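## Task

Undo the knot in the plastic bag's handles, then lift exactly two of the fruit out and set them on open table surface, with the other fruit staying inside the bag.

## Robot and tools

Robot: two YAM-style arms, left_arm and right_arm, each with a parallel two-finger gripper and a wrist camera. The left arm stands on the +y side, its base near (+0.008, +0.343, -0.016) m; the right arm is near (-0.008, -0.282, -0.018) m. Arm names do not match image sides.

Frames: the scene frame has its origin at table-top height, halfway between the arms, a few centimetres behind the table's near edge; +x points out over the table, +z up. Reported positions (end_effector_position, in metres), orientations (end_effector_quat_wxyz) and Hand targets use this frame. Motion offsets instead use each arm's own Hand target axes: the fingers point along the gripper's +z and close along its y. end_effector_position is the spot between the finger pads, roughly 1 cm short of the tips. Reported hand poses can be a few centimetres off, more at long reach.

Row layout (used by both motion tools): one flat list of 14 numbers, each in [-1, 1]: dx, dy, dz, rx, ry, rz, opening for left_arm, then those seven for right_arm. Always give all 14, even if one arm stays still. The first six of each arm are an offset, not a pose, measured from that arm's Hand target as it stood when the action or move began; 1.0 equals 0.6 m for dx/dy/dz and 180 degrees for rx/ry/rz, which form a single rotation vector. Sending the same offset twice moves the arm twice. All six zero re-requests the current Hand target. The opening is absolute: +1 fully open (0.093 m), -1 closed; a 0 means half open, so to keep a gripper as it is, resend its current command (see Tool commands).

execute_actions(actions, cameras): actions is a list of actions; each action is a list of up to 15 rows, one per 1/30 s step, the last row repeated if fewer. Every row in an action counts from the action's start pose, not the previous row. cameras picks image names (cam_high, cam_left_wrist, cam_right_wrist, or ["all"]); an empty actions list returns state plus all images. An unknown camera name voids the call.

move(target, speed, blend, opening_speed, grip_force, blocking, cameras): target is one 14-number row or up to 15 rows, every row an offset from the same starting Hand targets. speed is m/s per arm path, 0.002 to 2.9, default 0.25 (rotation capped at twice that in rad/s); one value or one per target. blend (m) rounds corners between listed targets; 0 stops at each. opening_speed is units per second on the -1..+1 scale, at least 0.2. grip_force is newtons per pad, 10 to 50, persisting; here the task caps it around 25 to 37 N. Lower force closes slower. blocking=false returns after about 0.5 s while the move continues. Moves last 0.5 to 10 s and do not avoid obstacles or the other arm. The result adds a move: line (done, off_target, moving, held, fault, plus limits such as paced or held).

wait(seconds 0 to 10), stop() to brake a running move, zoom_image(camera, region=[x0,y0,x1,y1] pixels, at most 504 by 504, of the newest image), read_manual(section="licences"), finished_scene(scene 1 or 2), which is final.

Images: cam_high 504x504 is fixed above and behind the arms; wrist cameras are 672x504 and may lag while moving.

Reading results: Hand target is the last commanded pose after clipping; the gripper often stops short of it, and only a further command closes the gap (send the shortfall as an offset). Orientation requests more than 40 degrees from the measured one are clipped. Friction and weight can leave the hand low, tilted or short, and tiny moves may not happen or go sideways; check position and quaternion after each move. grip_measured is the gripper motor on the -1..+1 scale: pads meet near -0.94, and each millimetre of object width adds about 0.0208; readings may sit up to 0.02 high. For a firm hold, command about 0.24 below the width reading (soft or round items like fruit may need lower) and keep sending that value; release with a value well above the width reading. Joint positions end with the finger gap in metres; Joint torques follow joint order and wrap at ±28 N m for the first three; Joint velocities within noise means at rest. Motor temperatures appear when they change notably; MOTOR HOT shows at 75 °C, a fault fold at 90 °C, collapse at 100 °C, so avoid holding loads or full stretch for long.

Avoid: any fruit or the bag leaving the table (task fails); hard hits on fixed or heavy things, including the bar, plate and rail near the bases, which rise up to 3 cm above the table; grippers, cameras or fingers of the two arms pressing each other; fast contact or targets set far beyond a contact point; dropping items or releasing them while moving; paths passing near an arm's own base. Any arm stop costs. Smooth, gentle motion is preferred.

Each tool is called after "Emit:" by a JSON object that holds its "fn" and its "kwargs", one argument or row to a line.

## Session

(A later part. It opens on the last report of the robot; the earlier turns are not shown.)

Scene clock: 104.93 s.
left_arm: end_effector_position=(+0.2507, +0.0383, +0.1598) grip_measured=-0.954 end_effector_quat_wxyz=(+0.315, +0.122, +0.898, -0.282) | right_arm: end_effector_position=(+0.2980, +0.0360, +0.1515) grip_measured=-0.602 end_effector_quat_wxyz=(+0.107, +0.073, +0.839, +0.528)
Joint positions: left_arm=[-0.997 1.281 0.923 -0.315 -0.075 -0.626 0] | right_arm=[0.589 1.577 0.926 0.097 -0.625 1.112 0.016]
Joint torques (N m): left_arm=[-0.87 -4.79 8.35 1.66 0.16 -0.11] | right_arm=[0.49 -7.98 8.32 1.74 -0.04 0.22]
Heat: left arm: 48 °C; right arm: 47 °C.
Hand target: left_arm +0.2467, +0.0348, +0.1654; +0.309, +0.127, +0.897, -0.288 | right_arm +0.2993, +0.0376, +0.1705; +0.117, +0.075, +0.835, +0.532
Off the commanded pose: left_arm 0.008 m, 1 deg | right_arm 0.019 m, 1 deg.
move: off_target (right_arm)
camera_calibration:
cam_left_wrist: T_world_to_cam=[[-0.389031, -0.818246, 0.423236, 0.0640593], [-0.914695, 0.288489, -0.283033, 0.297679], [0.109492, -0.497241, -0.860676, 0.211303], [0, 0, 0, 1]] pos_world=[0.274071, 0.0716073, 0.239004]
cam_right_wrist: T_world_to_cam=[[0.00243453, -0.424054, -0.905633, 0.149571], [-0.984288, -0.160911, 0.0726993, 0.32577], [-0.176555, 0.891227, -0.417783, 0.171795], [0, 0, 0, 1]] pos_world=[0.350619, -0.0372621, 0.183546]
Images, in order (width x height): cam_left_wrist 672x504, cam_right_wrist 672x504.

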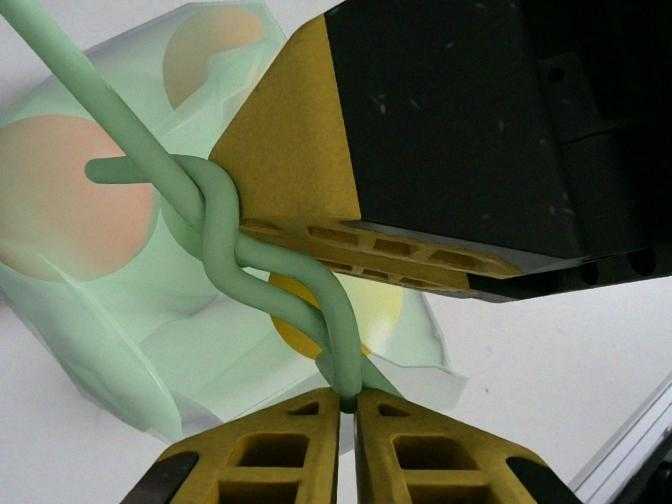

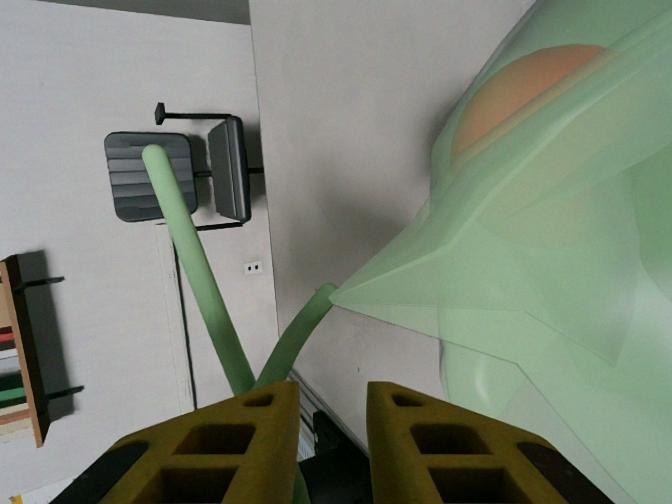

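Emit:
{"fn": "move", "kwargs": {
  "target": [
    [0,0,0,0,0,0,-1,0,-0.03,-0.02,0,0,0,-0.6],
    [0,0,0,0,0,0,-1,0,-0.02,-0.12,0,0,0,-0.6],
    [0,0,0,0,0,0,-1,0.015,0.02,-0.12,0,0,0,-0.55]
  ],
  "cameras": ["cam_left_wrist","cam_right_wrist"],
  "speed": 0.1
}}

Scene clock: 109.17 s.
left_arm: end_effector_position=(+0.2507, +0.0383, +0.1598) grip_measured=-0.954 end_effector_quat_wxyz=(+0.315, +0.122, +0.898, -0.282) | right_arm: end_effector_position=(+0.2713, -0.0179, +0.1943) grip_measured=-0.552 end_effector_quat_wxyz=(+0.108, +0.073, +0.837, +0.531)
Joint positions: left_arm=[-0.997 1.281 0.923 -0.315 -0.075 -0.626 0] | right_arm=[0.474 1.329 0.895 -0.161 -0.724 1.037 0.019]
Joint torques (N m): left_arm=[-0.85 -4.81 8.39 1.66 0.18 -0.11] | right_arm=[0.21 -5.86 8.65 1.67 -0.06 0.2]
Heat: left arm: 48 °C; right arm: 46 °C.
Hand target: left_arm +0.2467, +0.0348, +0.1654; +0.309, +0.127, +0.897, -0.288 | right_arm +0.2708, -0.0179, +0.2095; +0.117, +0.075, +0.835, +0.532
Off the commanded pose: left_arm 0.008 m, 1 deg | right_arm 0.015 m, 1 deg.
move: off_target (right_arm); target 3's new opening was sent with right_arm's hand 0.015 m and 1 deg from that target
camera_calibration:
cam_left_wrist: T_world_to_cam=[[-0.389031, -0.818246, 0.423236, 0.0640593], [-0.914695, 0.288489, -0.283033, 0.297679], [0.109492, -0.497241, -0.860676, 0.211303], [0, 0, 0, 1]] pos_world=[0.274071, 0.0716073, 0.239004]
cam_right_wrist: T_world_to_cam=[[0.00568203, -0.417724, -0.908556, 0.165367], [-0.9845, -0.161606, 0.0681443, 0.288638], [-0.175294, 0.894086, -0.412168, 0.231606], [0, 0, 0, 1]] pos_world=[0.323824, -0.0913518, 0.226036]
Images, in order (width x height): cam_left_wrist 672x504, cam_right_wrist 672x504.

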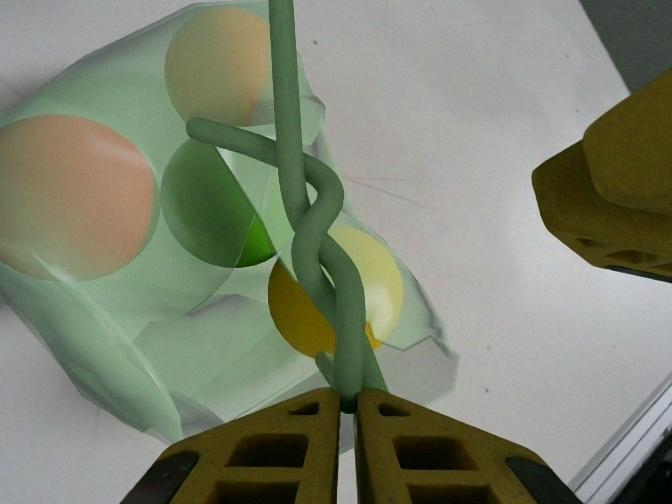

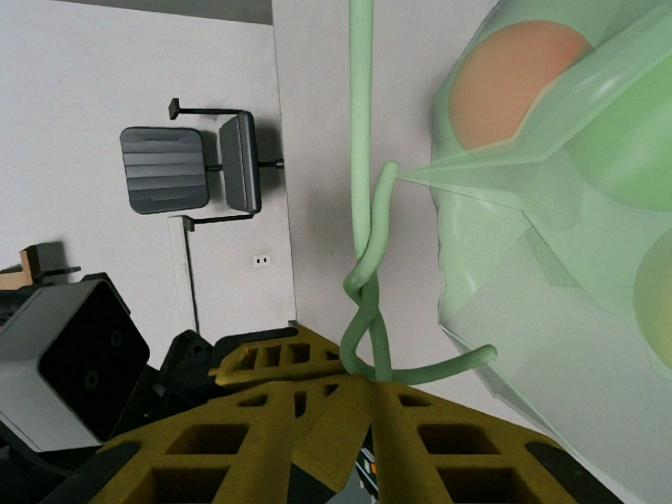

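Emit:
{"fn": "move", "kwargs": {
  "target": [
    [0,0,0,0,0,0,-1,-0.031,-0.038,0.0,0,0,0,-0.62],
    [0,0,0,0,0,0,-1,-0.031,-0.038,0.08,0,0,0,-0.62]
  ],
  "cameras": ["cam_left_wrist","cam_right_wrist"],
  "speed": 0.08
}}

Scene clock: 111.93 s.
left_arm: end_effector_position=(+0.2507, +0.0383, +0.1598) grip_measured=-0.954 end_effector_quat_wxyz=(+0.315, +0.122, +0.898, -0.282) | right_arm: end_effector_position=(+0.2920, +0.0031, +0.1588) grip_measured=-0.617 end_effector_quat_wxyz=(+0.099, +0.078, +0.842, +0.524)
Joint positions: left_arm=[-0.997 1.281 0.923 -0.315 -0.075 -0.626 0] | right_arm=[0.506 1.487 0.895 -0.018 -0.696 1.059 0.016]
Joint torques (N m): left_arm=[-0.88 -4.68 8.39 1.63 0.16 -0.08] | right_arm=[0.38 -4.05 8.28 2.43 -0.06 0.18]
Heat: left arm: 48 °C; right arm: 46 °C.
Hand target: left_arm +0.2467, +0.0348, +0.1654; +0.309, +0.127, +0.897, -0.288 | right_arm +0.3019, +0.0097, +0.1715; +0.117, +0.075, +0.835, +0.532
Off the commanded pose: left_arm 0.008 m, 1 deg | right_arm 0.017 m, 3 deg.
move: off_target (right_arm)
camera_calibration:
cam_left_wrist: T_world_to_cam=[[-0.389031, -0.818246, 0.423236, 0.0640593], [-0.914695, 0.288489, -0.283033, 0.297679], [0.109492, -0.497241, -0.860676, 0.211303], [0, 0, 0, 1]] pos_world=[0.274071, 0.0716073, 0.239004]
cam_right_wrist: T_world_to_cam=[[-0.0165314, -0.431475, -0.901973, 0.14725], [-0.982588, -0.159957, 0.0945273, 0.310007], [-0.185063, 0.88783, -0.421318, 0.206117], [0, 0, 0, 1]] pos_world=[0.345188, -0.0698741, 0.190352]
Images, in order (width x height): cam_left_wrist 672x504, cam_right_wrist 672x504.

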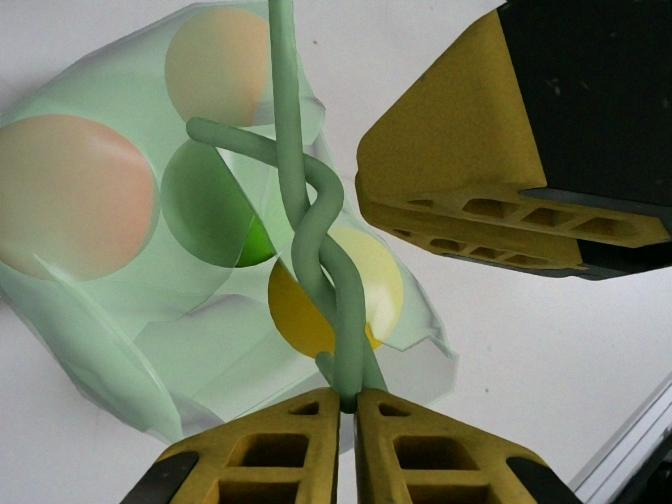

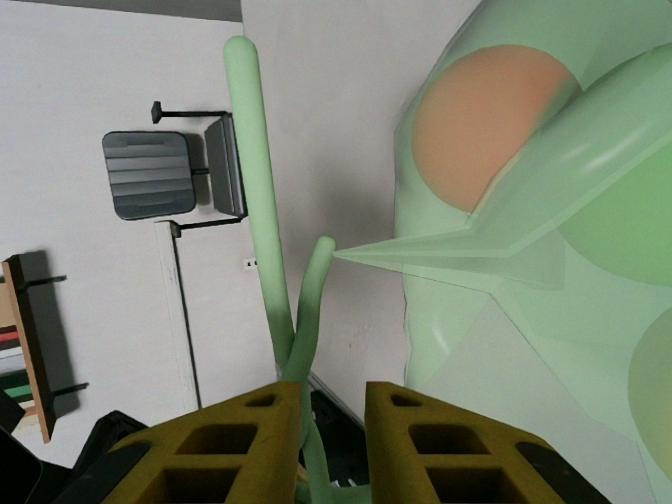

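Emit:
{"fn": "move", "kwargs": {
  "target": [
    [0,0,0,0,0,0,-1,-0.009,0.005,0.02,0,0,0,-0.62],
    [0,0,0,0,0,0,-1,-0.009,0.005,0.094,0,0,0,-0.62]
  ],
  "cameras": ["cam_left_wrist","cam_right_wrist"],
  "speed": 0.08
}}

Scene clock: 114.87 s.
left_arm: end_effector_position=(+0.2507, +0.0383, +0.1598) grip_measured=-0.954 end_effector_quat_wxyz=(+0.315, +0.122, +0.898, -0.282) | right_arm: end_effector_position=(+0.3130, +0.0507, +0.1404) grip_measured=-0.617 end_effector_quat_wxyz=(+0.101, +0.077, +0.843, +0.522)
Joint positions: left_arm=[-0.997 1.281 0.923 -0.315 -0.075 -0.626 0] | right_arm=[0.601 1.674 0.995 0.108 -0.614 1.119 0.016]
Joint torques (N m): left_arm=[-0.85 -4.71 8.5 1.65 0.18 -0.09] | right_arm=[0.5 -5.23 8.24 2.47 -0.07 0.19]
Heat: left arm: 48 °C; right arm: 46 °C.
Hand target: left_arm +0.2467, +0.0348, +0.1654; +0.309, +0.127, +0.897, -0.288 | right_arm +0.3227, +0.0588, +0.1520; +0.118, +0.075, +0.835, +0.532
Off the commanded pose: left_arm 0.008 m, 1 deg | right_arm 0.017 m, 2 deg.
move: off_target (right_arm)
camera_calibration:
cam_left_wrist: T_world_to_cam=[[-0.389031, -0.818246, 0.423236, 0.0640593], [-0.914695, 0.288489, -0.283033, 0.297679], [0.109492, -0.497241, -0.860676, 0.211303], [0, 0, 0, 1]] pos_world=[0.274071, 0.0716073, 0.239004]
cam_right_wrist: T_world_to_cam=[[-0.0128003, -0.435278, -0.900205, 0.150281], [-0.98301, -0.15938, 0.0910429, 0.340637], [-0.183103, 0.886076, -0.425842, 0.160127], [0, 0, 0, 1]] pos_world=[0.366094, -0.0221802, 0.17246]
Images, in order (width x height): cam_left_wrist 672x504, cam_right_wrist 672x504.

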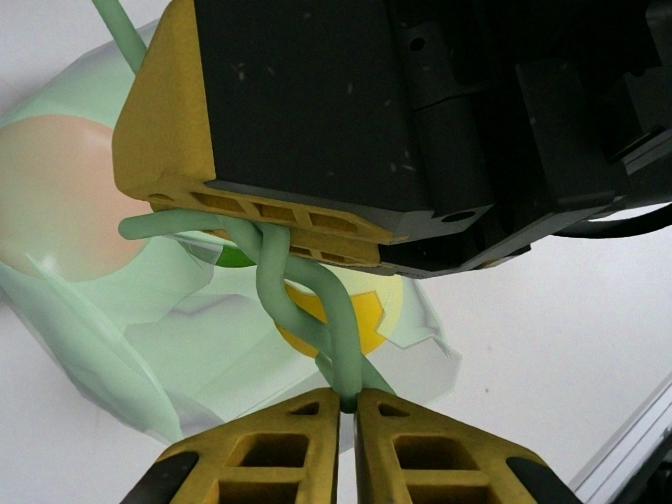

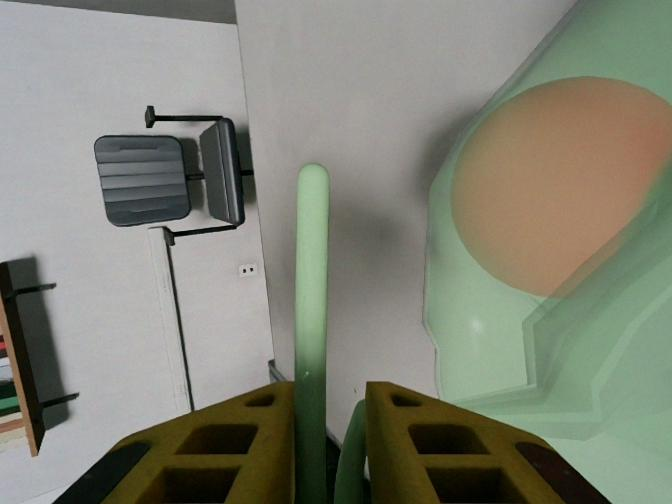

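Emit:
{"fn": "move", "kwargs": {
  "target": [
    [0,0,0,0,0,0,-1,0,0,-0.06,0,0,0,-0.62],
    [0,0,0,0,0,0,-1,0.013,-0.015,-0.06,0,0,0,-0.62]
  ],
  "cameras": ["cam_left_wrist","cam_right_wrist"],
  "speed": 0.08
}}

Scene clock: 116.73 s.
left_arm: end_effector_position=(+0.2507, +0.0383, +0.1598) grip_measured=-0.954 end_effector_quat_wxyz=(+0.315, +0.122, +0.898, -0.282) | right_arm: end_effector_position=(+0.3117, +0.0230, +0.1418) grip_measured=-0.617 end_effector_quat_wxyz=(+0.111, +0.093, +0.842, +0.519)
Joint positions: left_arm=[-0.997 1.281 0.923 -0.315 -0.075 -0.626 0] | right_arm=[0.546 1.599 0.926 0.092 -0.627 1.105 0.016]
Joint torques (N m): left_arm=[-0.96 -4.7 8.27 1.66 0.2 -0.1] | right_arm=[0.4 -8.47 5.65 2.16 -0.4 0.03]
Heat: left arm: 48 °C; right arm: 46 °C.
Hand target: left_arm +0.2467, +0.0348, +0.1654; +0.309, +0.127, +0.897, -0.288 | right_arm +0.3053, +0.0255, +0.1575; +0.118, +0.075, +0.835, +0.532
Off the commanded pose: left_arm 0.008 m, 1 deg | right_arm 0.017 m, 3 deg.
move: off_target (right_arm)
camera_calibration:
cam_left_wrist: T_world_to_cam=[[-0.389031, -0.818246, 0.423236, 0.0640593], [-0.914695, 0.288489, -0.283033, 0.297679], [0.109492, -0.497241, -0.860676, 0.211303], [0, 0, 0, 1]] pos_world=[0.274071, 0.0716073, 0.239004]
cam_right_wrist: T_world_to_cam=[[-0.0293423, -0.437207, -0.898882, 0.144529], [-0.988337, -0.121742, 0.0914764, 0.335475], [-0.149426, 0.891083, -0.428536, 0.174871], [0, 0, 0, 1]] pos_world=[0.361933, -0.0517946, 0.174165]
Images, in order (width x height): cam_left_wrist 672x504, cam_right_wrist 672x504.

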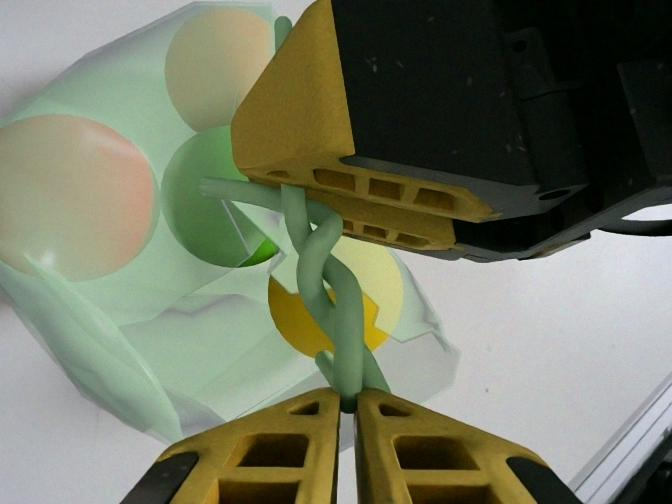

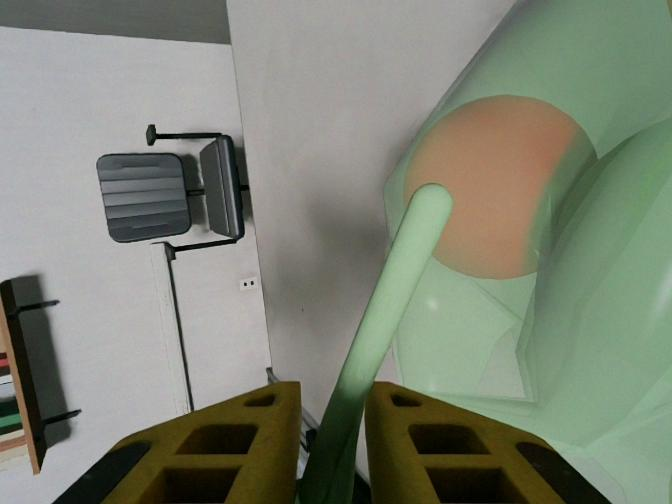

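Emit:
{"fn": "move", "kwargs": {
  "target": [0,0,0,0,0,0,-1,0,-0.02,-0.18,0,0,0,-0.5],
  "speed": 0.1
}}

Emit:
{"fn": "move", "kwargs": {
  "target": [-0.09,-0.07,-0.1,0,0,0,-1,0,0,0,0,0,0,-0.5],
  "cameras": ["cam_left_wrist","cam_right_wrist","cam_high"],
  "speed": 0.05
}}

Scene clock: 119.10 s.
left_arm: end_effector_position=(+0.2507, +0.0383, +0.1598) grip_measured=-0.954 end_effector_quat_wxyz=(+0.315, +0.122, +0.898, -0.282) | right_arm: end_effector_position=(+0.2827, -0.0737, +0.1835) grip_measured=-0.502 end_effector_quat_wxyz=(+0.123, +0.084, +0.837, +0.527)
Joint positions: left_arm=[-0.997 1.281 0.923 -0.315 -0.075 -0.626 0] | right_arm=[0.272 1.292 0.852 -0.256 -0.852 0.882 0.021]
Joint torques (N m): left_arm=[-0.98 -4.67 8.29 1.69 0.18 -0.11] | right_arm=[-0.47 -5.38 6.56 1.51 -0.51 -0.05]
Heat: left arm: 48 °C; right arm: 46 °C.
Hand target: left_arm +0.2467, +0.0348, +0.1654; +0.309, +0.127, +0.897, -0.288 | right_arm +0.2754, -0.0736, +0.1904; +0.117, +0.075, +0.835, +0.532
Off the commanded pose: left_arm 0.008 m, 1 deg | right_arm 0.010 m, 1 deg.
move: done

Scene clock: 121.67 s.
left_arm: end_effector_position=(+0.2459, +0.0347, +0.2462) grip_measured=-0.954 end_effector_quat_wxyz=(+0.310, +0.131, +0.898, -0.284) | right_arm: end_effector_position=(+0.2826, -0.0737, +0.1835) grip_measured=-0.502 end_effector_quat_wxyz=(+0.122, +0.084, +0.837, +0.527)
Joint positions: left_arm=[-1.018 1.294 1.279 -0.663 -0.075 -0.626 0] | right_arm=[0.272 1.292 0.852 -0.257 -0.852 0.881 0.021]
Joint torques (N m): left_arm=[-1.18 -4.67 9.76 1.58 0.04 -0.26] | right_arm=[-0.55 -5.19 6.28 1.49 -0.52 -0.03]
Heat: left arm: 49 °C; right arm: 46 °C.
Hand target: left_arm +0.2427, +0.0341, +0.2564; +0.309, +0.127, +0.897, -0.288 | right_arm +0.2755, -0.0736, +0.1905; +0.117, +0.075, +0.835, +0.532
Off the commanded pose: left_arm 0.011 m, 1 deg | right_arm 0.010 m, 1 deg.
move: off_target (left_arm)
camera_calibration:
cam_left_wrist: T_world_to_cam=[[-0.405458, -0.810833, 0.422083, 0.026667], [-0.909006, 0.308897, -0.279803, 0.315968], [0.0964933, -0.497125, -0.862297, 0.287897], [0, 0, 0, 1]] pos_world=[0.270249, 0.0671416, 0.325406]
cam_right_wrist: T_world_to_cam=[[0.00176389, -0.42379, -0.905759, 0.132369], [-0.990242, -0.126954, 0.0574715, 0.297637], [-0.139346, 0.896819, -0.419879, 0.270461], [0, 0, 0, 1]] pos_world=[0.332187, -0.148672, 0.21635]

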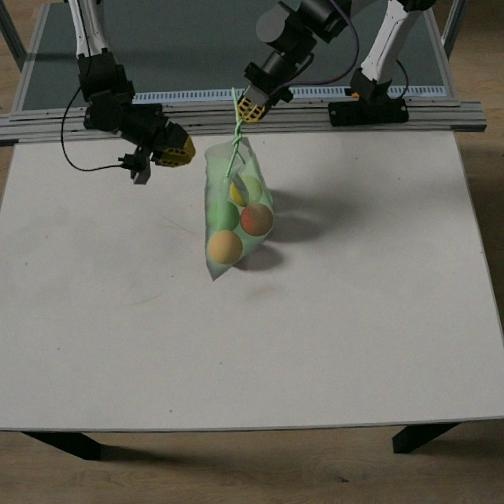

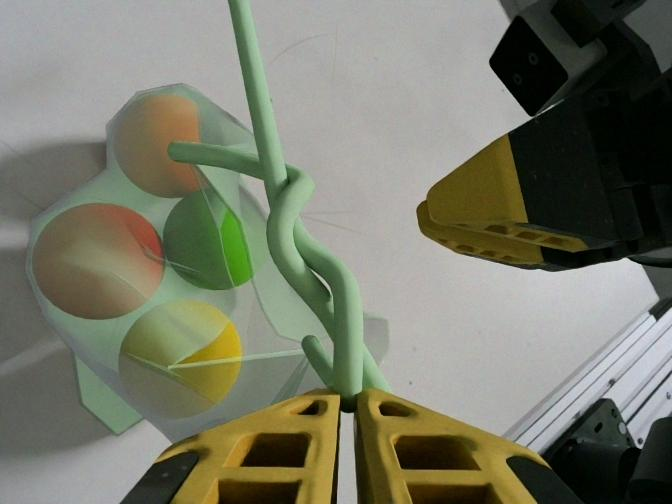

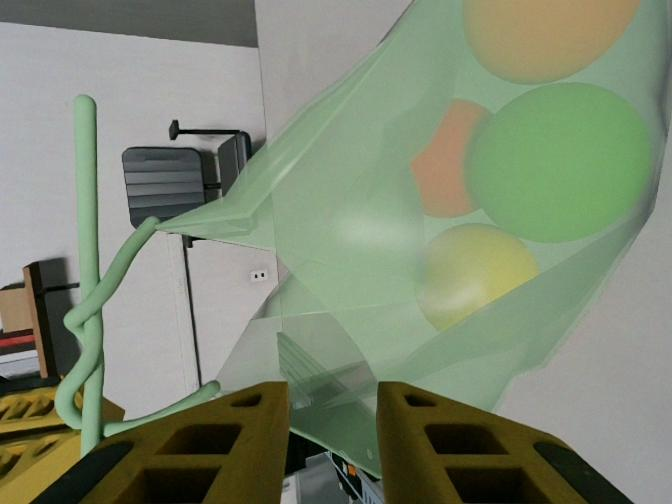

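Emit:
{"fn": "move", "kwargs": {
  "target": [0,0,0,0,0,0,-1,-0.013,0.145,0.055,0,0,0,-0.55],
  "cameras": ["cam_left_wrist","cam_right_wrist"],
  "speed": 0.1
}}

Scene clock: 123.87 s.
left_arm: end_effector_position=(+0.2459, +0.0347, +0.2461) grip_measured=-0.954 end_effector_quat_wxyz=(+0.310, +0.131, +0.898, -0.284) | right_arm: end_effector_position=(+0.2900, -0.0118, +0.2537) grip_measured=-0.547 end_effector_quat_wxyz=(+0.121, +0.065, +0.831, +0.539)
Joint positions: left_arm=[-1.018 1.294 1.279 -0.663 -0.075 -0.626 0] | right_arm=[0.465 1.373 1.144 -0.335 -0.732 1.03 0.019]
Joint torques (N m): left_arm=[-1.28 -4.57 9.72 1.55 0.02 -0.27] | right_arm=[0.5 -3.56 8.79 1.7 -0.08 0.18]
Heat: left arm: 48 °C; right arm: 46 °C.
Hand target: left_arm +0.2427, +0.0341, +0.2564; +0.309, +0.127, +0.897, -0.288 | right_arm +0.2920, -0.0101, +0.2568; +0.117, +0.075, +0.835, +0.532
Off the commanded pose: left_arm 0.011 m, 1 deg | right_arm 0.004 m, 1 deg.
move: off_target (left_arm)
camera_calibration:
cam_left_wrist: T_world_to_cam=[[-0.405391, -0.81097, 0.421884, 0.0267235], [-0.909057, 0.309023, -0.279498, 0.315873], [0.0962926, -0.496823, -0.862493, 0.287995], [0, 0, 0, 1]] pos_world=[0.270248, 0.0671426, 0.325406]
cam_right_wrist: T_world_to_cam=[[0.0337525, -0.403711, -0.914264, 0.215234], [-0.986218, -0.16171, 0.0349973, 0.312876], [-0.161974, 0.900482, -0.403605, 0.247997], [0, 0, 0, 1]] pos_world=[0.341469, -0.0858294, 0.285923]
Images, in order (width x height): cam_left_wrist 672x504, cam_right_wrist 672x504.

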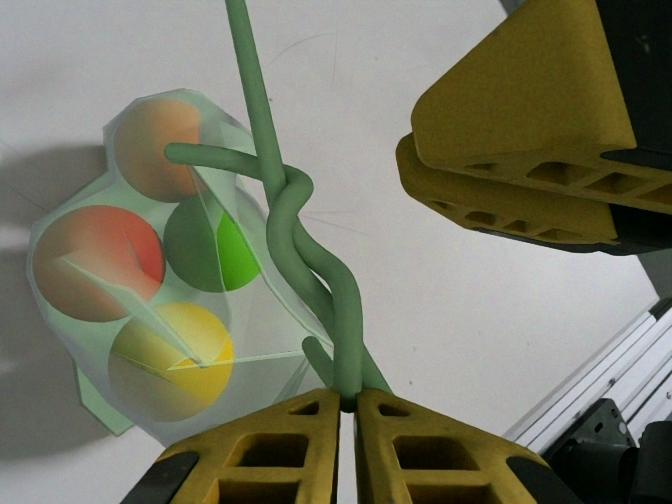

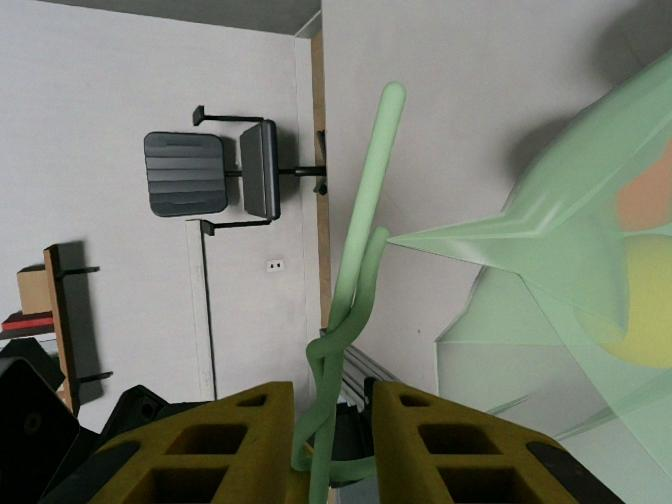

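Emit:
{"fn": "move", "kwargs": {
  "target": [0,0,0,0,0,0,-1,0,-0.07,0.017,-0.117,0,0.034,-0.55],
  "cameras": ["cam_right_wrist"],
  "speed": 0.1
}}

Scene clock: 130.17 s.
left_arm: end_effector_position=(+0.2459, +0.0347, +0.2461) grip_measured=-0.954 end_effector_quat_wxyz=(+0.310, +0.131, +0.898, -0.284) | right_arm: end_effector_position=(+0.2967, -0.0200, +0.2148) grip_measured=-0.547 end_effector_quat_wxyz=(+0.107, +0.103, +0.722, +0.676)
Joint positions: left_arm=[-1.018 1.294 1.279 -0.663 -0.075 -0.626 0] | right_arm=[0.391 1.433 0.676 0.642 -0.886 1.467 0.019]
Joint torques (N m): left_arm=[-1.24 -4.63 9.77 1.56 -0.01 -0.27] | right_arm=[-0.49 -3.41 5.23 2.53 -0.31 0.21]
Heat: left arm: 48 °C; right arm: 46 °C.
Hand target: left_arm +0.2427, +0.0341, +0.2564; +0.309, +0.127, +0.897, -0.288 | right_arm +0.2949, -0.0190, +0.2146; +0.101, +0.096, +0.718, +0.681
Off the commanded pose: left_arm 0.011 m, 1 deg | right_arm 0.002 m, 1 deg.
move: off_target (left_arm)
camera_calibration:
cam_right_wrist: T_world_to_cam=[[0.00851618, -0.0585396, -0.998249, 0.208583], [-0.990267, -0.139178, -0.000286392, 0.328721], [-0.138917, 0.988536, -0.0591551, 0.161638], [0, 0, 0, 1]] pos_world=[0.3462, -0.101824, 0.217873]
Images, in order (width x height): cam_right_wrist 672x504.

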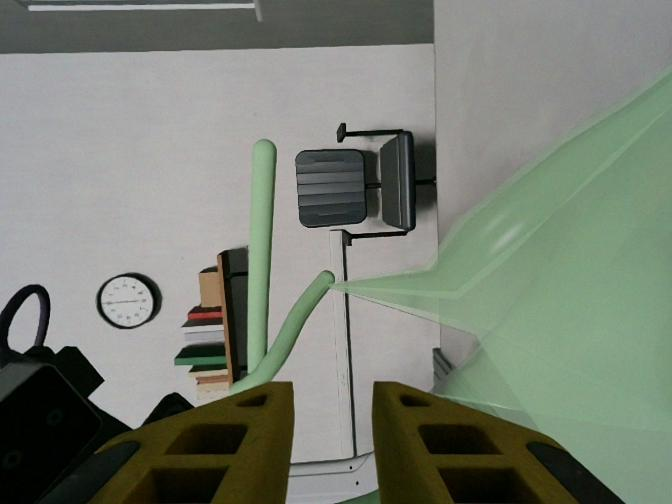

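Emit:
{"fn": "move", "kwargs": {
  "target": [
    [0,0,0,0,0,0,-1,0.018,0.011,0.05,0,0,0,-0.58],
    [0,0,0,0,0,0,-1,0.018,0.011,0.095,0,0,0,-0.58]
  ],
  "cameras": ["cam_right_wrist","cam_left_wrist"],
  "speed": 0.08
}}

Scene clock: 132.50 s.
left_arm: end_effector_position=(+0.2458, +0.0348, +0.2460) grip_measured=-0.954 end_effector_quat_wxyz=(+0.310, +0.132, +0.898, -0.284) | right_arm: end_effector_position=(+0.2937, +0.0330, +0.2033) grip_measured=-0.577 end_effector_quat_wxyz=(+0.086, +0.103, +0.731, +0.669)
Joint positions: left_arm=[-1.018 1.294 1.279 -0.664 -0.075 -0.626 0] | right_arm=[0.549 1.548 0.751 0.662 -0.756 1.492 0.018]
Joint torques (N m): left_arm=[-1.14 -4.56 9.84 1.53 0.02 -0.26] | right_arm=[0.68 -4.25 8.12 2.67 0.06 0.18]
Heat: left arm: 48 °C; right arm: 46 °C.
Hand target: left_arm +0.2427, +0.0341, +0.2564; +0.309, +0.127, +0.897, -0.288 | right_arm +0.3002, +0.0391, +0.2181; +0.101, +0.096, +0.719, +0.681
Off the commanded pose: left_arm 0.011 m, 1 deg | right_arm 0.017 m, 3 deg.
move: off_target (left_arm, right_arm)
camera_calibration:
cam_left_wrist: T_world_to_cam=[[-0.405227, -0.811216, 0.421569, 0.0268817], [-0.909174, 0.309225, -0.278896, 0.315543], [0.0958853, -0.496295, -0.862842, 0.288158], [0, 0, 0, 1]] pos_world=[0.270147, 0.0672443, 0.325306]
cam_right_wrist: T_world_to_cam=[[-0.0230924, -0.0751632, -0.996904, 0.209762], [-0.985502, -0.165941, 0.0353397, 0.325415], [-0.168083, 0.983267, -0.0702416, 0.119107], [0, 0, 0, 1]] pos_world=[0.345561, -0.0473478, 0.205979]
Images, in order (width x height): cam_left_wrist 672x504, cam_right_wrist 672x504.

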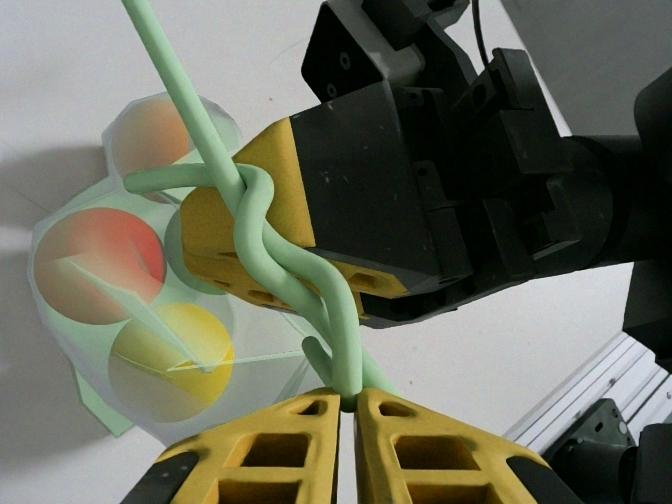

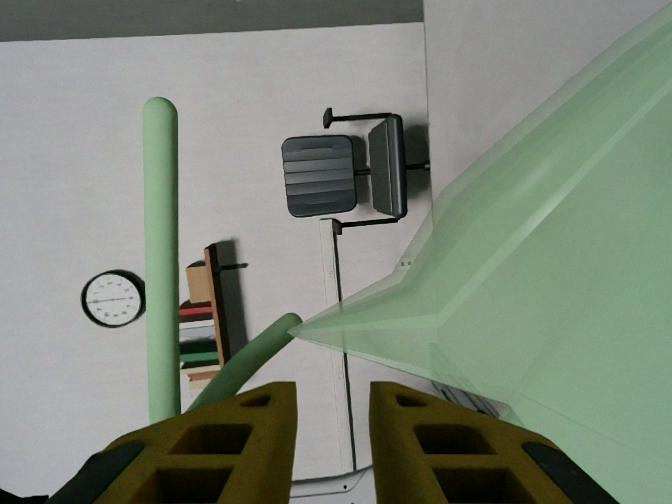

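Emit:
{"fn": "move", "kwargs": {
  "target": [
    [0,0,0,0,0,0,-1,0,0,-0.04,0,0,0,-0.58],
    [0,0,0,0,0,0,-1,0.008,0.032,-0.04,0,0,0,-0.5],
    [0,0,0,0,0,0,-1,0.008,0.032,0.07,0,0,0,-0.5]
  ],
  "cameras": ["cam_right_wrist","cam_left_wrist"],
  "speed": 0.08
}}

Scene clock: 136.77 s.
left_arm: end_effector_position=(+0.2453, +0.0355, +0.2450) grip_measured=-0.954 end_effector_quat_wxyz=(+0.308, +0.132, +0.899, -0.282) | right_arm: end_effector_position=(+0.3028, +0.0756, +0.2265) grip_measured=-0.502 end_effector_quat_wxyz=(+0.097, +0.095, +0.724, +0.676)
Joint positions: left_arm=[-1.018 1.294 1.279 -0.669 -0.075 -0.626 0] | right_arm=[0.646 1.628 0.906 0.627 -0.659 1.502 0.021]
Joint torques (N m): left_arm=[-1.33 -4.46 9.7 1.59 0.01 -0.28] | right_arm=[0.7 -5.03 8.55 2.32 0.06 0.17]
Heat: left arm: 48 °C; right arm: 46 °C.
Hand target: left_arm +0.2427, +0.0341, +0.2564; +0.309, +0.127, +0.897, -0.288 | right_arm +0.3072, +0.0817, +0.2352; +0.101, +0.096, +0.718, +0.681
Off the commanded pose: left_arm 0.012 m, 1 deg | right_arm 0.011 m, 1 deg.
move: off_target (left_arm, right_arm); target 2's new opening was sent with right_arm's hand 0.019 m and 2 deg from that target
camera_calibration:
cam_left_wrist: T_world_to_cam=[[-0.404034, -0.813023, 0.419227, 0.0280313], [-0.909986, 0.310554, -0.274738, 0.31376], [0.0931758, -0.492494, -0.865314, 0.288747], [0, 0, 0, 1]] pos_world=[0.269938, 0.0675568, 0.324307]
cam_right_wrist: T_world_to_cam=[[0.00636732, -0.0598238, -0.998189, 0.226507], [-0.986241, -0.165276, 0.00361428, 0.347898], [-0.165193, 0.984431, -0.060053, 0.0771697], [0, 0, 0, 1]] pos_world=[0.354417, -0.0049185, 0.229473]
Images, in order (width x height): cam_left_wrist 672x504, cam_right_wrist 672x504.

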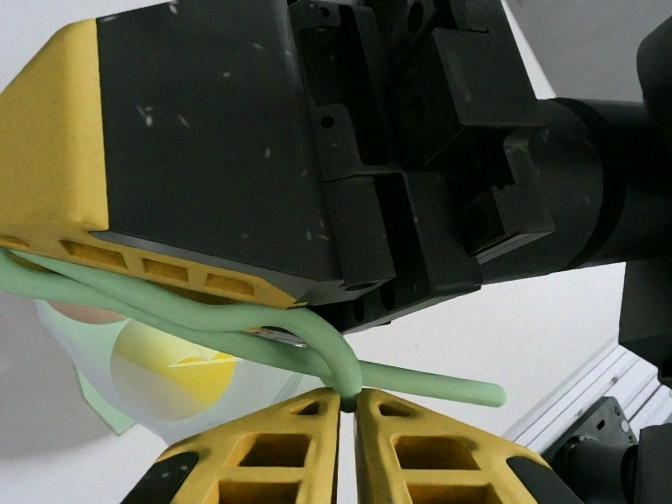

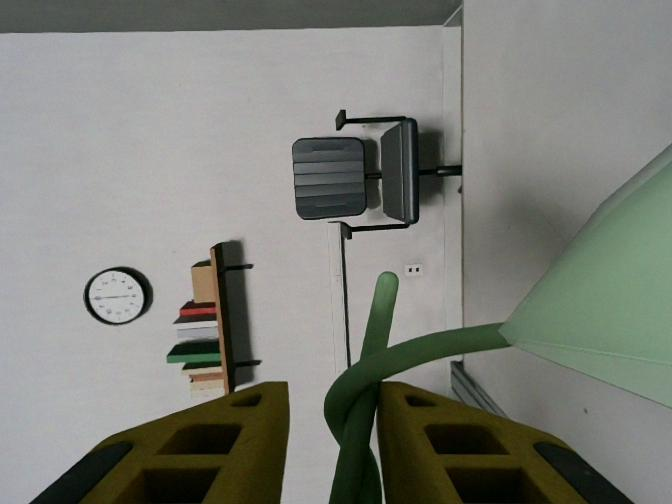

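Emit:
{"fn": "move", "kwargs": {
  "target": [0,0,0,0,0,0,-1,-0.03,0,0.06,0,0,0,-0.5],
  "cameras": ["cam_right_wrist","cam_left_wrist"],
  "speed": 0.06
}}

Scene clock: 138.33 s.
left_arm: end_effector_position=(+0.2453, +0.0355, +0.2450) grip_measured=-0.954 end_effector_quat_wxyz=(+0.308, +0.132, +0.899, -0.282) | right_arm: end_effector_position=(+0.3306, +0.1047, +0.2284) grip_measured=-0.502 end_effector_quat_wxyz=(+0.101, +0.091, +0.721, +0.680)
Joint positions: left_arm=[-1.018 1.294 1.279 -0.669 -0.075 -0.626 0] | right_arm=[0.664 1.772 1.066 0.627 -0.641 1.503 0.021]
Joint torques (N m): left_arm=[-1.16 -4.52 9.7 1.58 0.01 -0.27] | right_arm=[0.5 -5.9 8.64 2.15 0.13 0.22]
Heat: left arm: 48 °C; right arm: 46 °C.
Hand target: left_arm +0.2427, +0.0341, +0.2564; +0.309, +0.127, +0.897, -0.288 | right_arm +0.3345, +0.1113, +0.2336; +0.101, +0.096, +0.718, +0.681
Off the commanded pose: left_arm 0.012 m, 1 deg | right_arm 0.009 m, 1 deg.
move: off_target (left_arm)
camera_calibration:
cam_left_wrist: T_world_to_cam=[[-0.404034, -0.813023, 0.419227, 0.0280313], [-0.909986, 0.310554, -0.274738, 0.31376], [0.0931758, -0.492494, -0.865314, 0.288747], [0, 0, 0, 1]] pos_world=[0.269938, 0.0675568, 0.324307]
cam_right_wrist: T_world_to_cam=[[0.0180245, -0.0513873, -0.998516, 0.22528], [-0.986211, -0.165232, -0.00929896, 0.383118], [-0.164509, 0.984915, -0.053657, 0.0514583], [0, 0, 0, 1]] pos_world=[0.38224, 0.0241978, 0.23127]
Images, in order (width x height): cam_left_wrist 672x504, cam_right_wrist 672x504.

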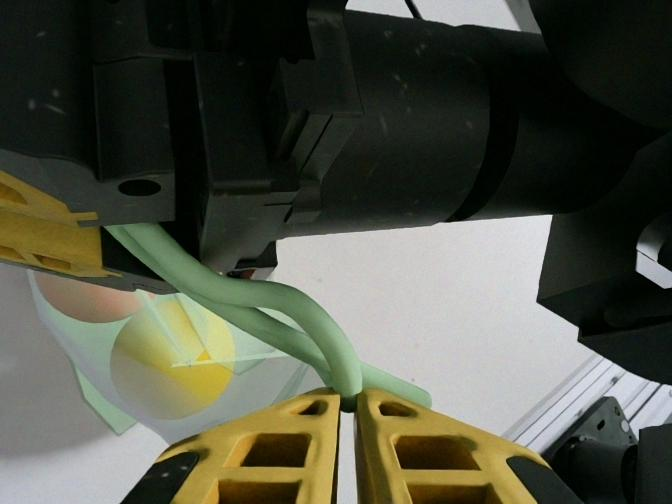

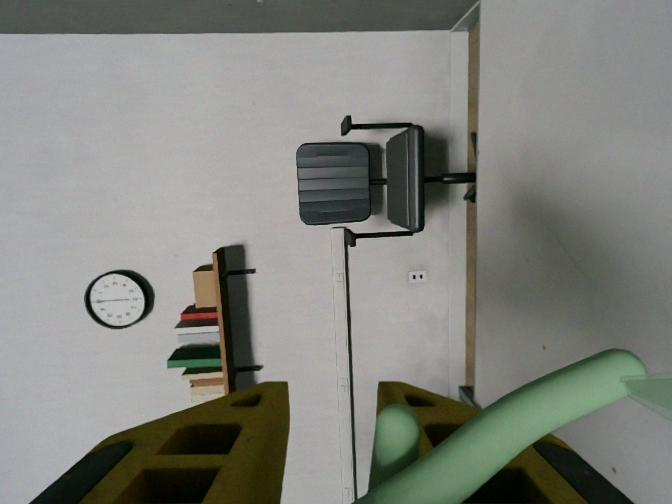

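Emit:
{"fn": "move", "kwargs": {
  "target": [0,0,0,0,0,0,-1,-0.05,0,0.06,0,0,0,-0.5],
  "cameras": ["cam_right_wrist","cam_left_wrist","cam_high"],
  "speed": 0.06
}}

Scene clock: 139.87 s.
left_arm: end_effector_position=(+0.2453, +0.0355, +0.2450) grip_measured=-0.954 end_effector_quat_wxyz=(+0.308, +0.132, +0.899, -0.282) | right_arm: end_effector_position=(+0.3678, +0.1333, +0.2315) grip_measured=-0.502 end_effector_quat_wxyz=(+0.106, +0.087, +0.716, +0.685)
Joint positions: left_arm=[-1.018 1.294 1.279 -0.669 -0.075 -0.626 0] | right_arm=[0.664 1.936 1.277 0.598 -0.641 1.503 0.021]
Joint torques (N m): left_arm=[-1.05 -4.44 9.74 1.6 0.02 -0.28] | right_arm=[-0.29 -7.06 8.55 1.92 0.04 0.18]
Heat: left arm: 48 °C; right arm: 46 °C.
Hand target: left_arm +0.2427, +0.0341, +0.2564; +0.309, +0.127, +0.897, -0.288 | right_arm +0.3732, +0.1376, +0.2321; +0.101, +0.096, +0.719, +0.681
Off the commanded pose: left_arm 0.012 m, 1 deg | right_arm 0.007 m, 1 deg.
move: off_target (left_arm)
camera_calibration:
cam_left_wrist: T_world_to_cam=[[-0.404034, -0.813023, 0.419227, 0.0280313], [-0.909986, 0.310554, -0.274738, 0.31376], [0.0931758, -0.492494, -0.865314, 0.288747], [0, 0, 0, 1]] pos_world=[0.269938, 0.0675568, 0.324307]
cam_right_wrist: T_world_to_cam=[[0.0329658, -0.0395877, -0.998672, 0.222216], [-0.985965, -0.164916, -0.026009, 0.42827], [-0.163667, 0.985513, -0.0444686, 0.0270974], [0, 0, 0, 1]] pos_world=[0.419368, 0.0527206, 0.234264]

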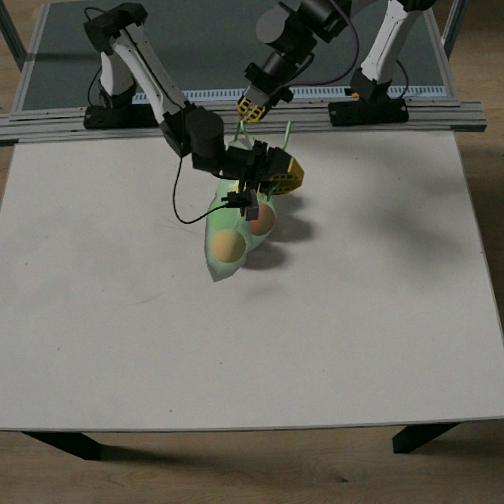

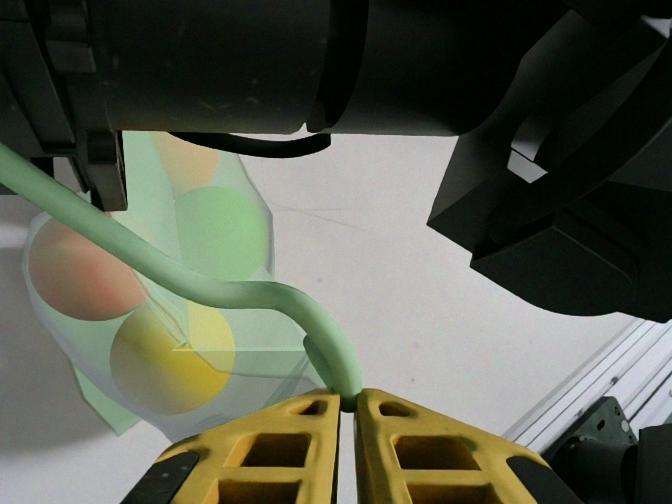

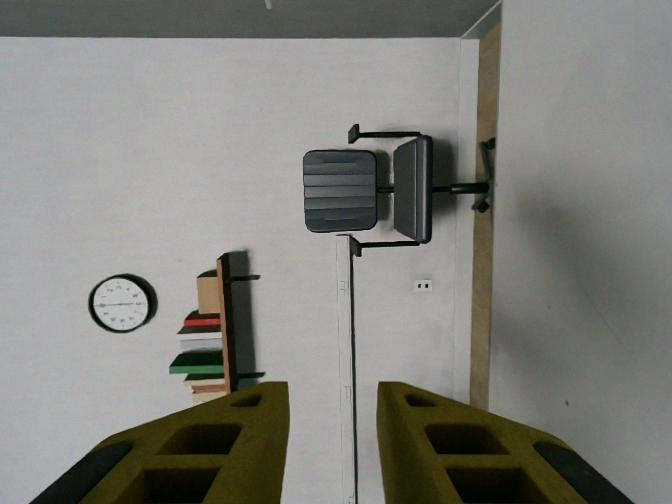

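Emit:
{"fn": "move", "kwargs": {
  "target": [
    [0,0,0,0,0,0,-1,0,0.02,-0.1,0,0,0,-0.4],
    [0,0,0,0,0,0,-1,0,0.0,-0.35,0,0,0,-0.4]
  ],
  "cameras": ["cam_right_wrist","cam_left_wrist","cam_high"],
  "speed": 0.12
}}

Emit:
{"fn": "zoom_image", "kwargs": {
  "camera": "cam_high",
  "region": [170, 60, 310, 300]
}}

Scene clock: 143.17 s.
left_arm: end_effector_position=(+0.2453, +0.0355, +0.2450) grip_measured=-0.954 end_effector_quat_wxyz=(+0.308, +0.132, +0.899, -0.282) | right_arm: end_effector_position=(+0.3243, -0.0636, +0.2380) grip_measured=-0.402 end_effector_quat_wxyz=(+0.106, +0.106, +0.717, +0.681)
Joint positions: left_arm=[-1.018 1.294 1.279 -0.669 -0.075 -0.626 0] | right_arm=[0.216 1.444 0.78 0.544 -1.058 1.46 0.026]
Joint torques (N m): left_arm=[-1.18 -4.57 9.73 1.58 0.01 -0.28] | right_arm=[-0.2 -6.97 5.48 1.68 -0.31 -0.05]
Heat: left arm: 48 °C; right arm: 46 °C.
Hand target: left_arm +0.2427, +0.0341, +0.2564; +0.309, +0.127, +0.897, -0.288 | right_arm +0.3153, -0.0640, +0.2428; +0.101, +0.096, +0.719, +0.681
Off the commanded pose: left_arm 0.012 m, 1 deg | right_arm 0.010 m, 1 deg.
move: off_target (left_arm)
camera_calibration:
cam_left_wrist: T_world_to_cam=[[-0.404034, -0.813023, 0.419227, 0.0280313], [-0.909986, 0.310554, -0.274738, 0.31376], [0.0931758, -0.492494, -0.865314, 0.288747], [0, 0, 0, 1]] pos_world=[0.269938, 0.0675568, 0.324307]
cam_right_wrist: T_world_to_cam=[[0.00508117, -0.0427509, -0.999073, 0.231214], [-0.990685, -0.136173, 0.000788403, 0.349997], [-0.13608, 0.989762, -0.0430446, 0.20524], [0, 0, 0, 1]] pos_world=[0.373491, -0.145594, 0.239558]

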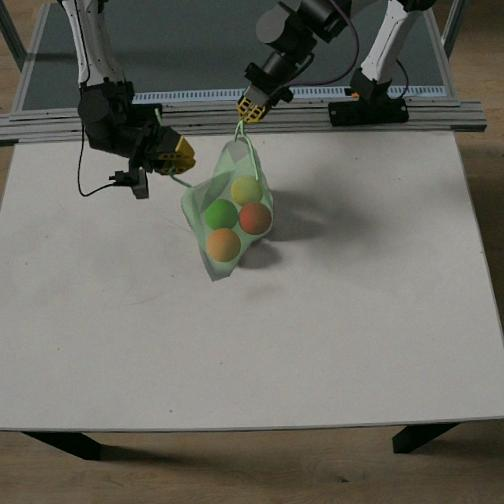

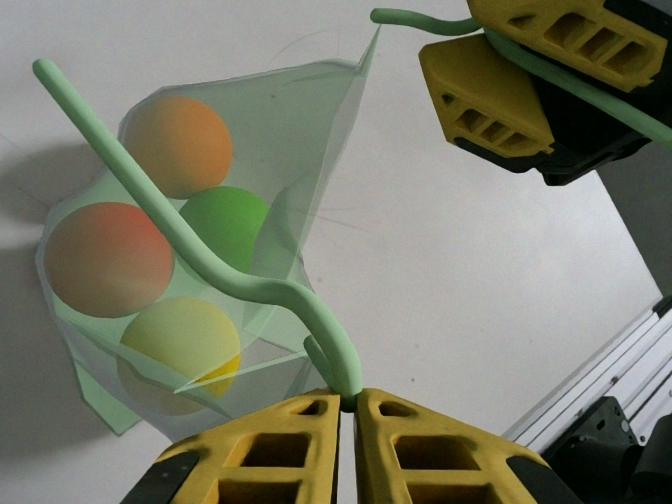

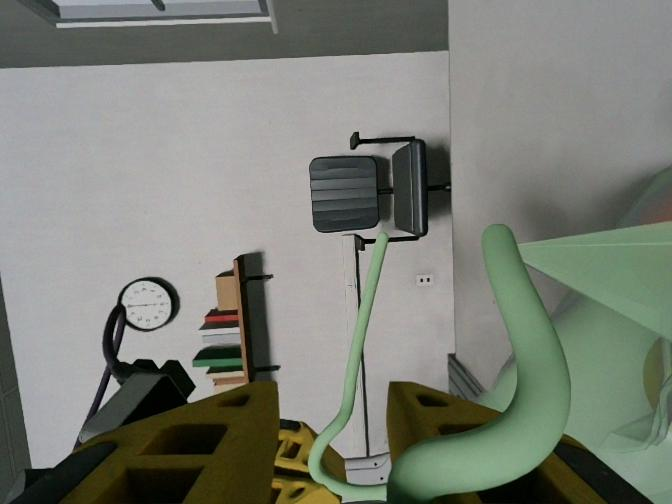

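Scaled by 2.100 from the camera's 504x504 image, which has a finer 720x720 frame.

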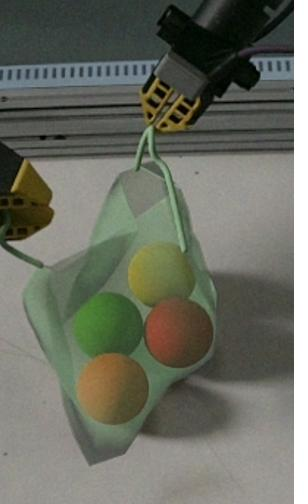

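Emit:
{"fn": "move", "kwargs": {
  "target": [
    [0,0,0,0,0,0,-1,0,0,0,0,0,0,-0.4],
    [0,0,0,0,0,0,-1,0,0,0,0,0,0,-1],
    [0.125,0.1575,0.068,0,0,0,-1,-0.027,-0.182,-0.034,0,0,0,-1]
  ],
  "cameras": ["cam_right_wrist","cam_left_wrist","cam_high"],
  "speed": 0.07
}}

Emit:
{"fn": "zoom_image", "kwargs": {
  "camera": "cam_high",
  "region": [130, 120, 310, 300]
}}

Scene clock: 148.07 s.
left_arm: end_effector_position=(+0.2375, +0.0969, +0.1242) grip_measured=-0.954 end_effector_quat_wxyz=(+0.283, +0.117, +0.915, -0.262) | right_arm: end_effector_position=(+0.3281, -0.0946, +0.1360) grip_measured=-0.954 end_effector_quat_wxyz=(+0.104, +0.106, +0.721, +0.677)
Joint positions: left_arm=[-0.871 1.122 0.737 -0.367 0.026 -0.564 0] | right_arm=[0.106 1.723 0.579 0.964 -1.168 1.4 0]
Joint torques (N m): left_arm=[0.03 -5.34 6.6 2.3 0.26 0.16] | right_arm=[-0.51 -4.3 4 2.39 -0.38 0.08]
Heat: left arm: 48 °C; right arm: 46 °C.
Hand target: left_arm +0.2425, +0.0893, +0.1416; +0.309, +0.127, +0.897, -0.288 | right_arm +0.3251, -0.0938, +0.1350; +0.101, +0.096, +0.719, +0.681
Off the commanded pose: left_arm 0.020 m, 5 deg | right_arm 0.003 m, 1 deg.
move: off_target (left_arm)
camera_calibration:
cam_left_wrist: T_world_to_cam=[[-0.356353, -0.841307, 0.406467, 0.118421], [-0.93271, 0.294527, -0.208101, 0.253091], [0.0553615, -0.453273, -0.889651, 0.223374], [0, 0, 0, 1]] pos_world=[0.265894, 0.126336, 0.203259]
cam_right_wrist: T_world_to_cam=[[0.000468953, -0.0533947, -0.998573, 0.128467], [-0.990441, -0.137768, 0.00690144, 0.348701], [-0.13794, 0.989024, -0.0529489, 0.233982], [0, 0, 0, 1]] pos_world=[0.377583, -0.176514, 0.138266]

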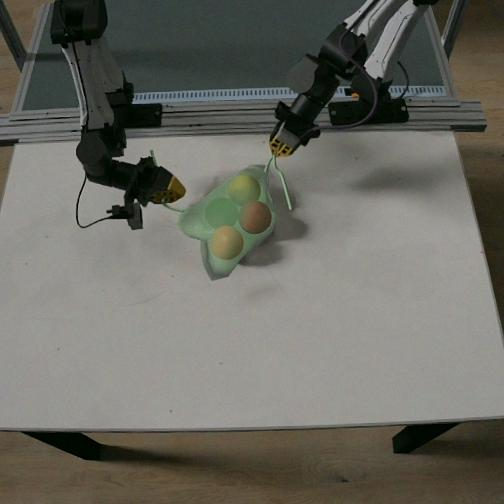

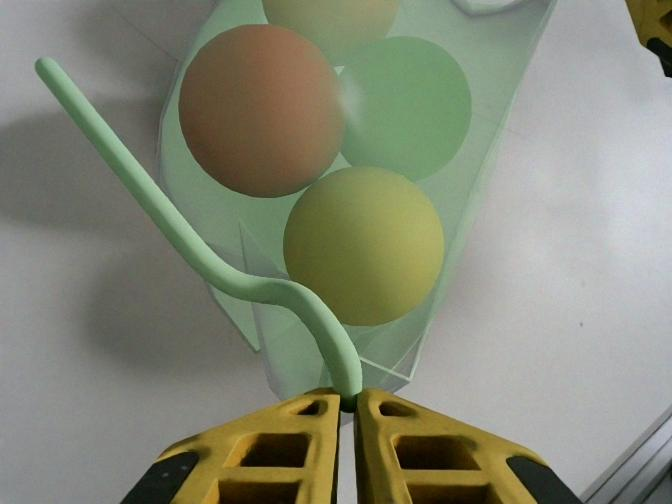

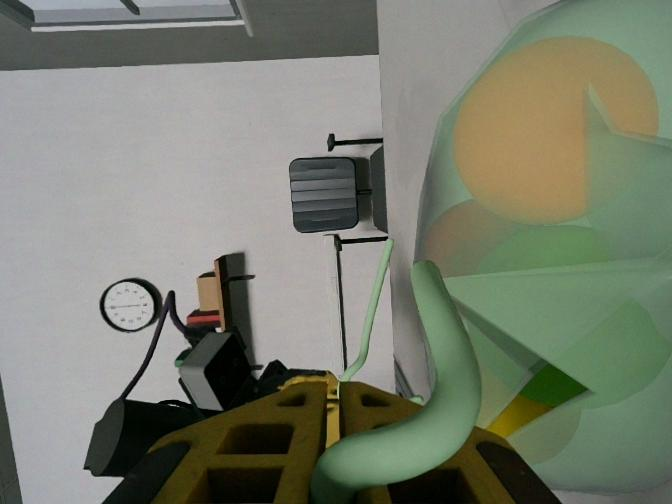

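Scaled by 2.800 from the camera's 504x504 image, which has a finer 720x720 frame.

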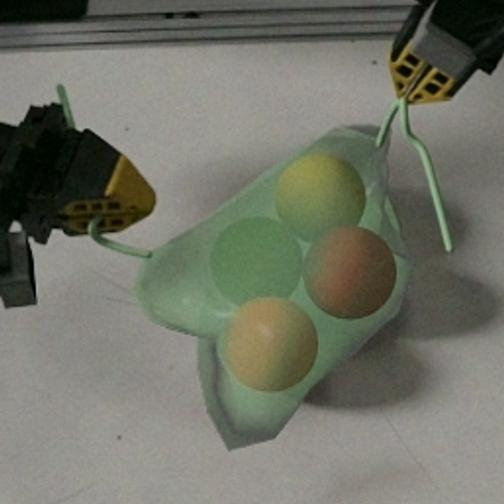

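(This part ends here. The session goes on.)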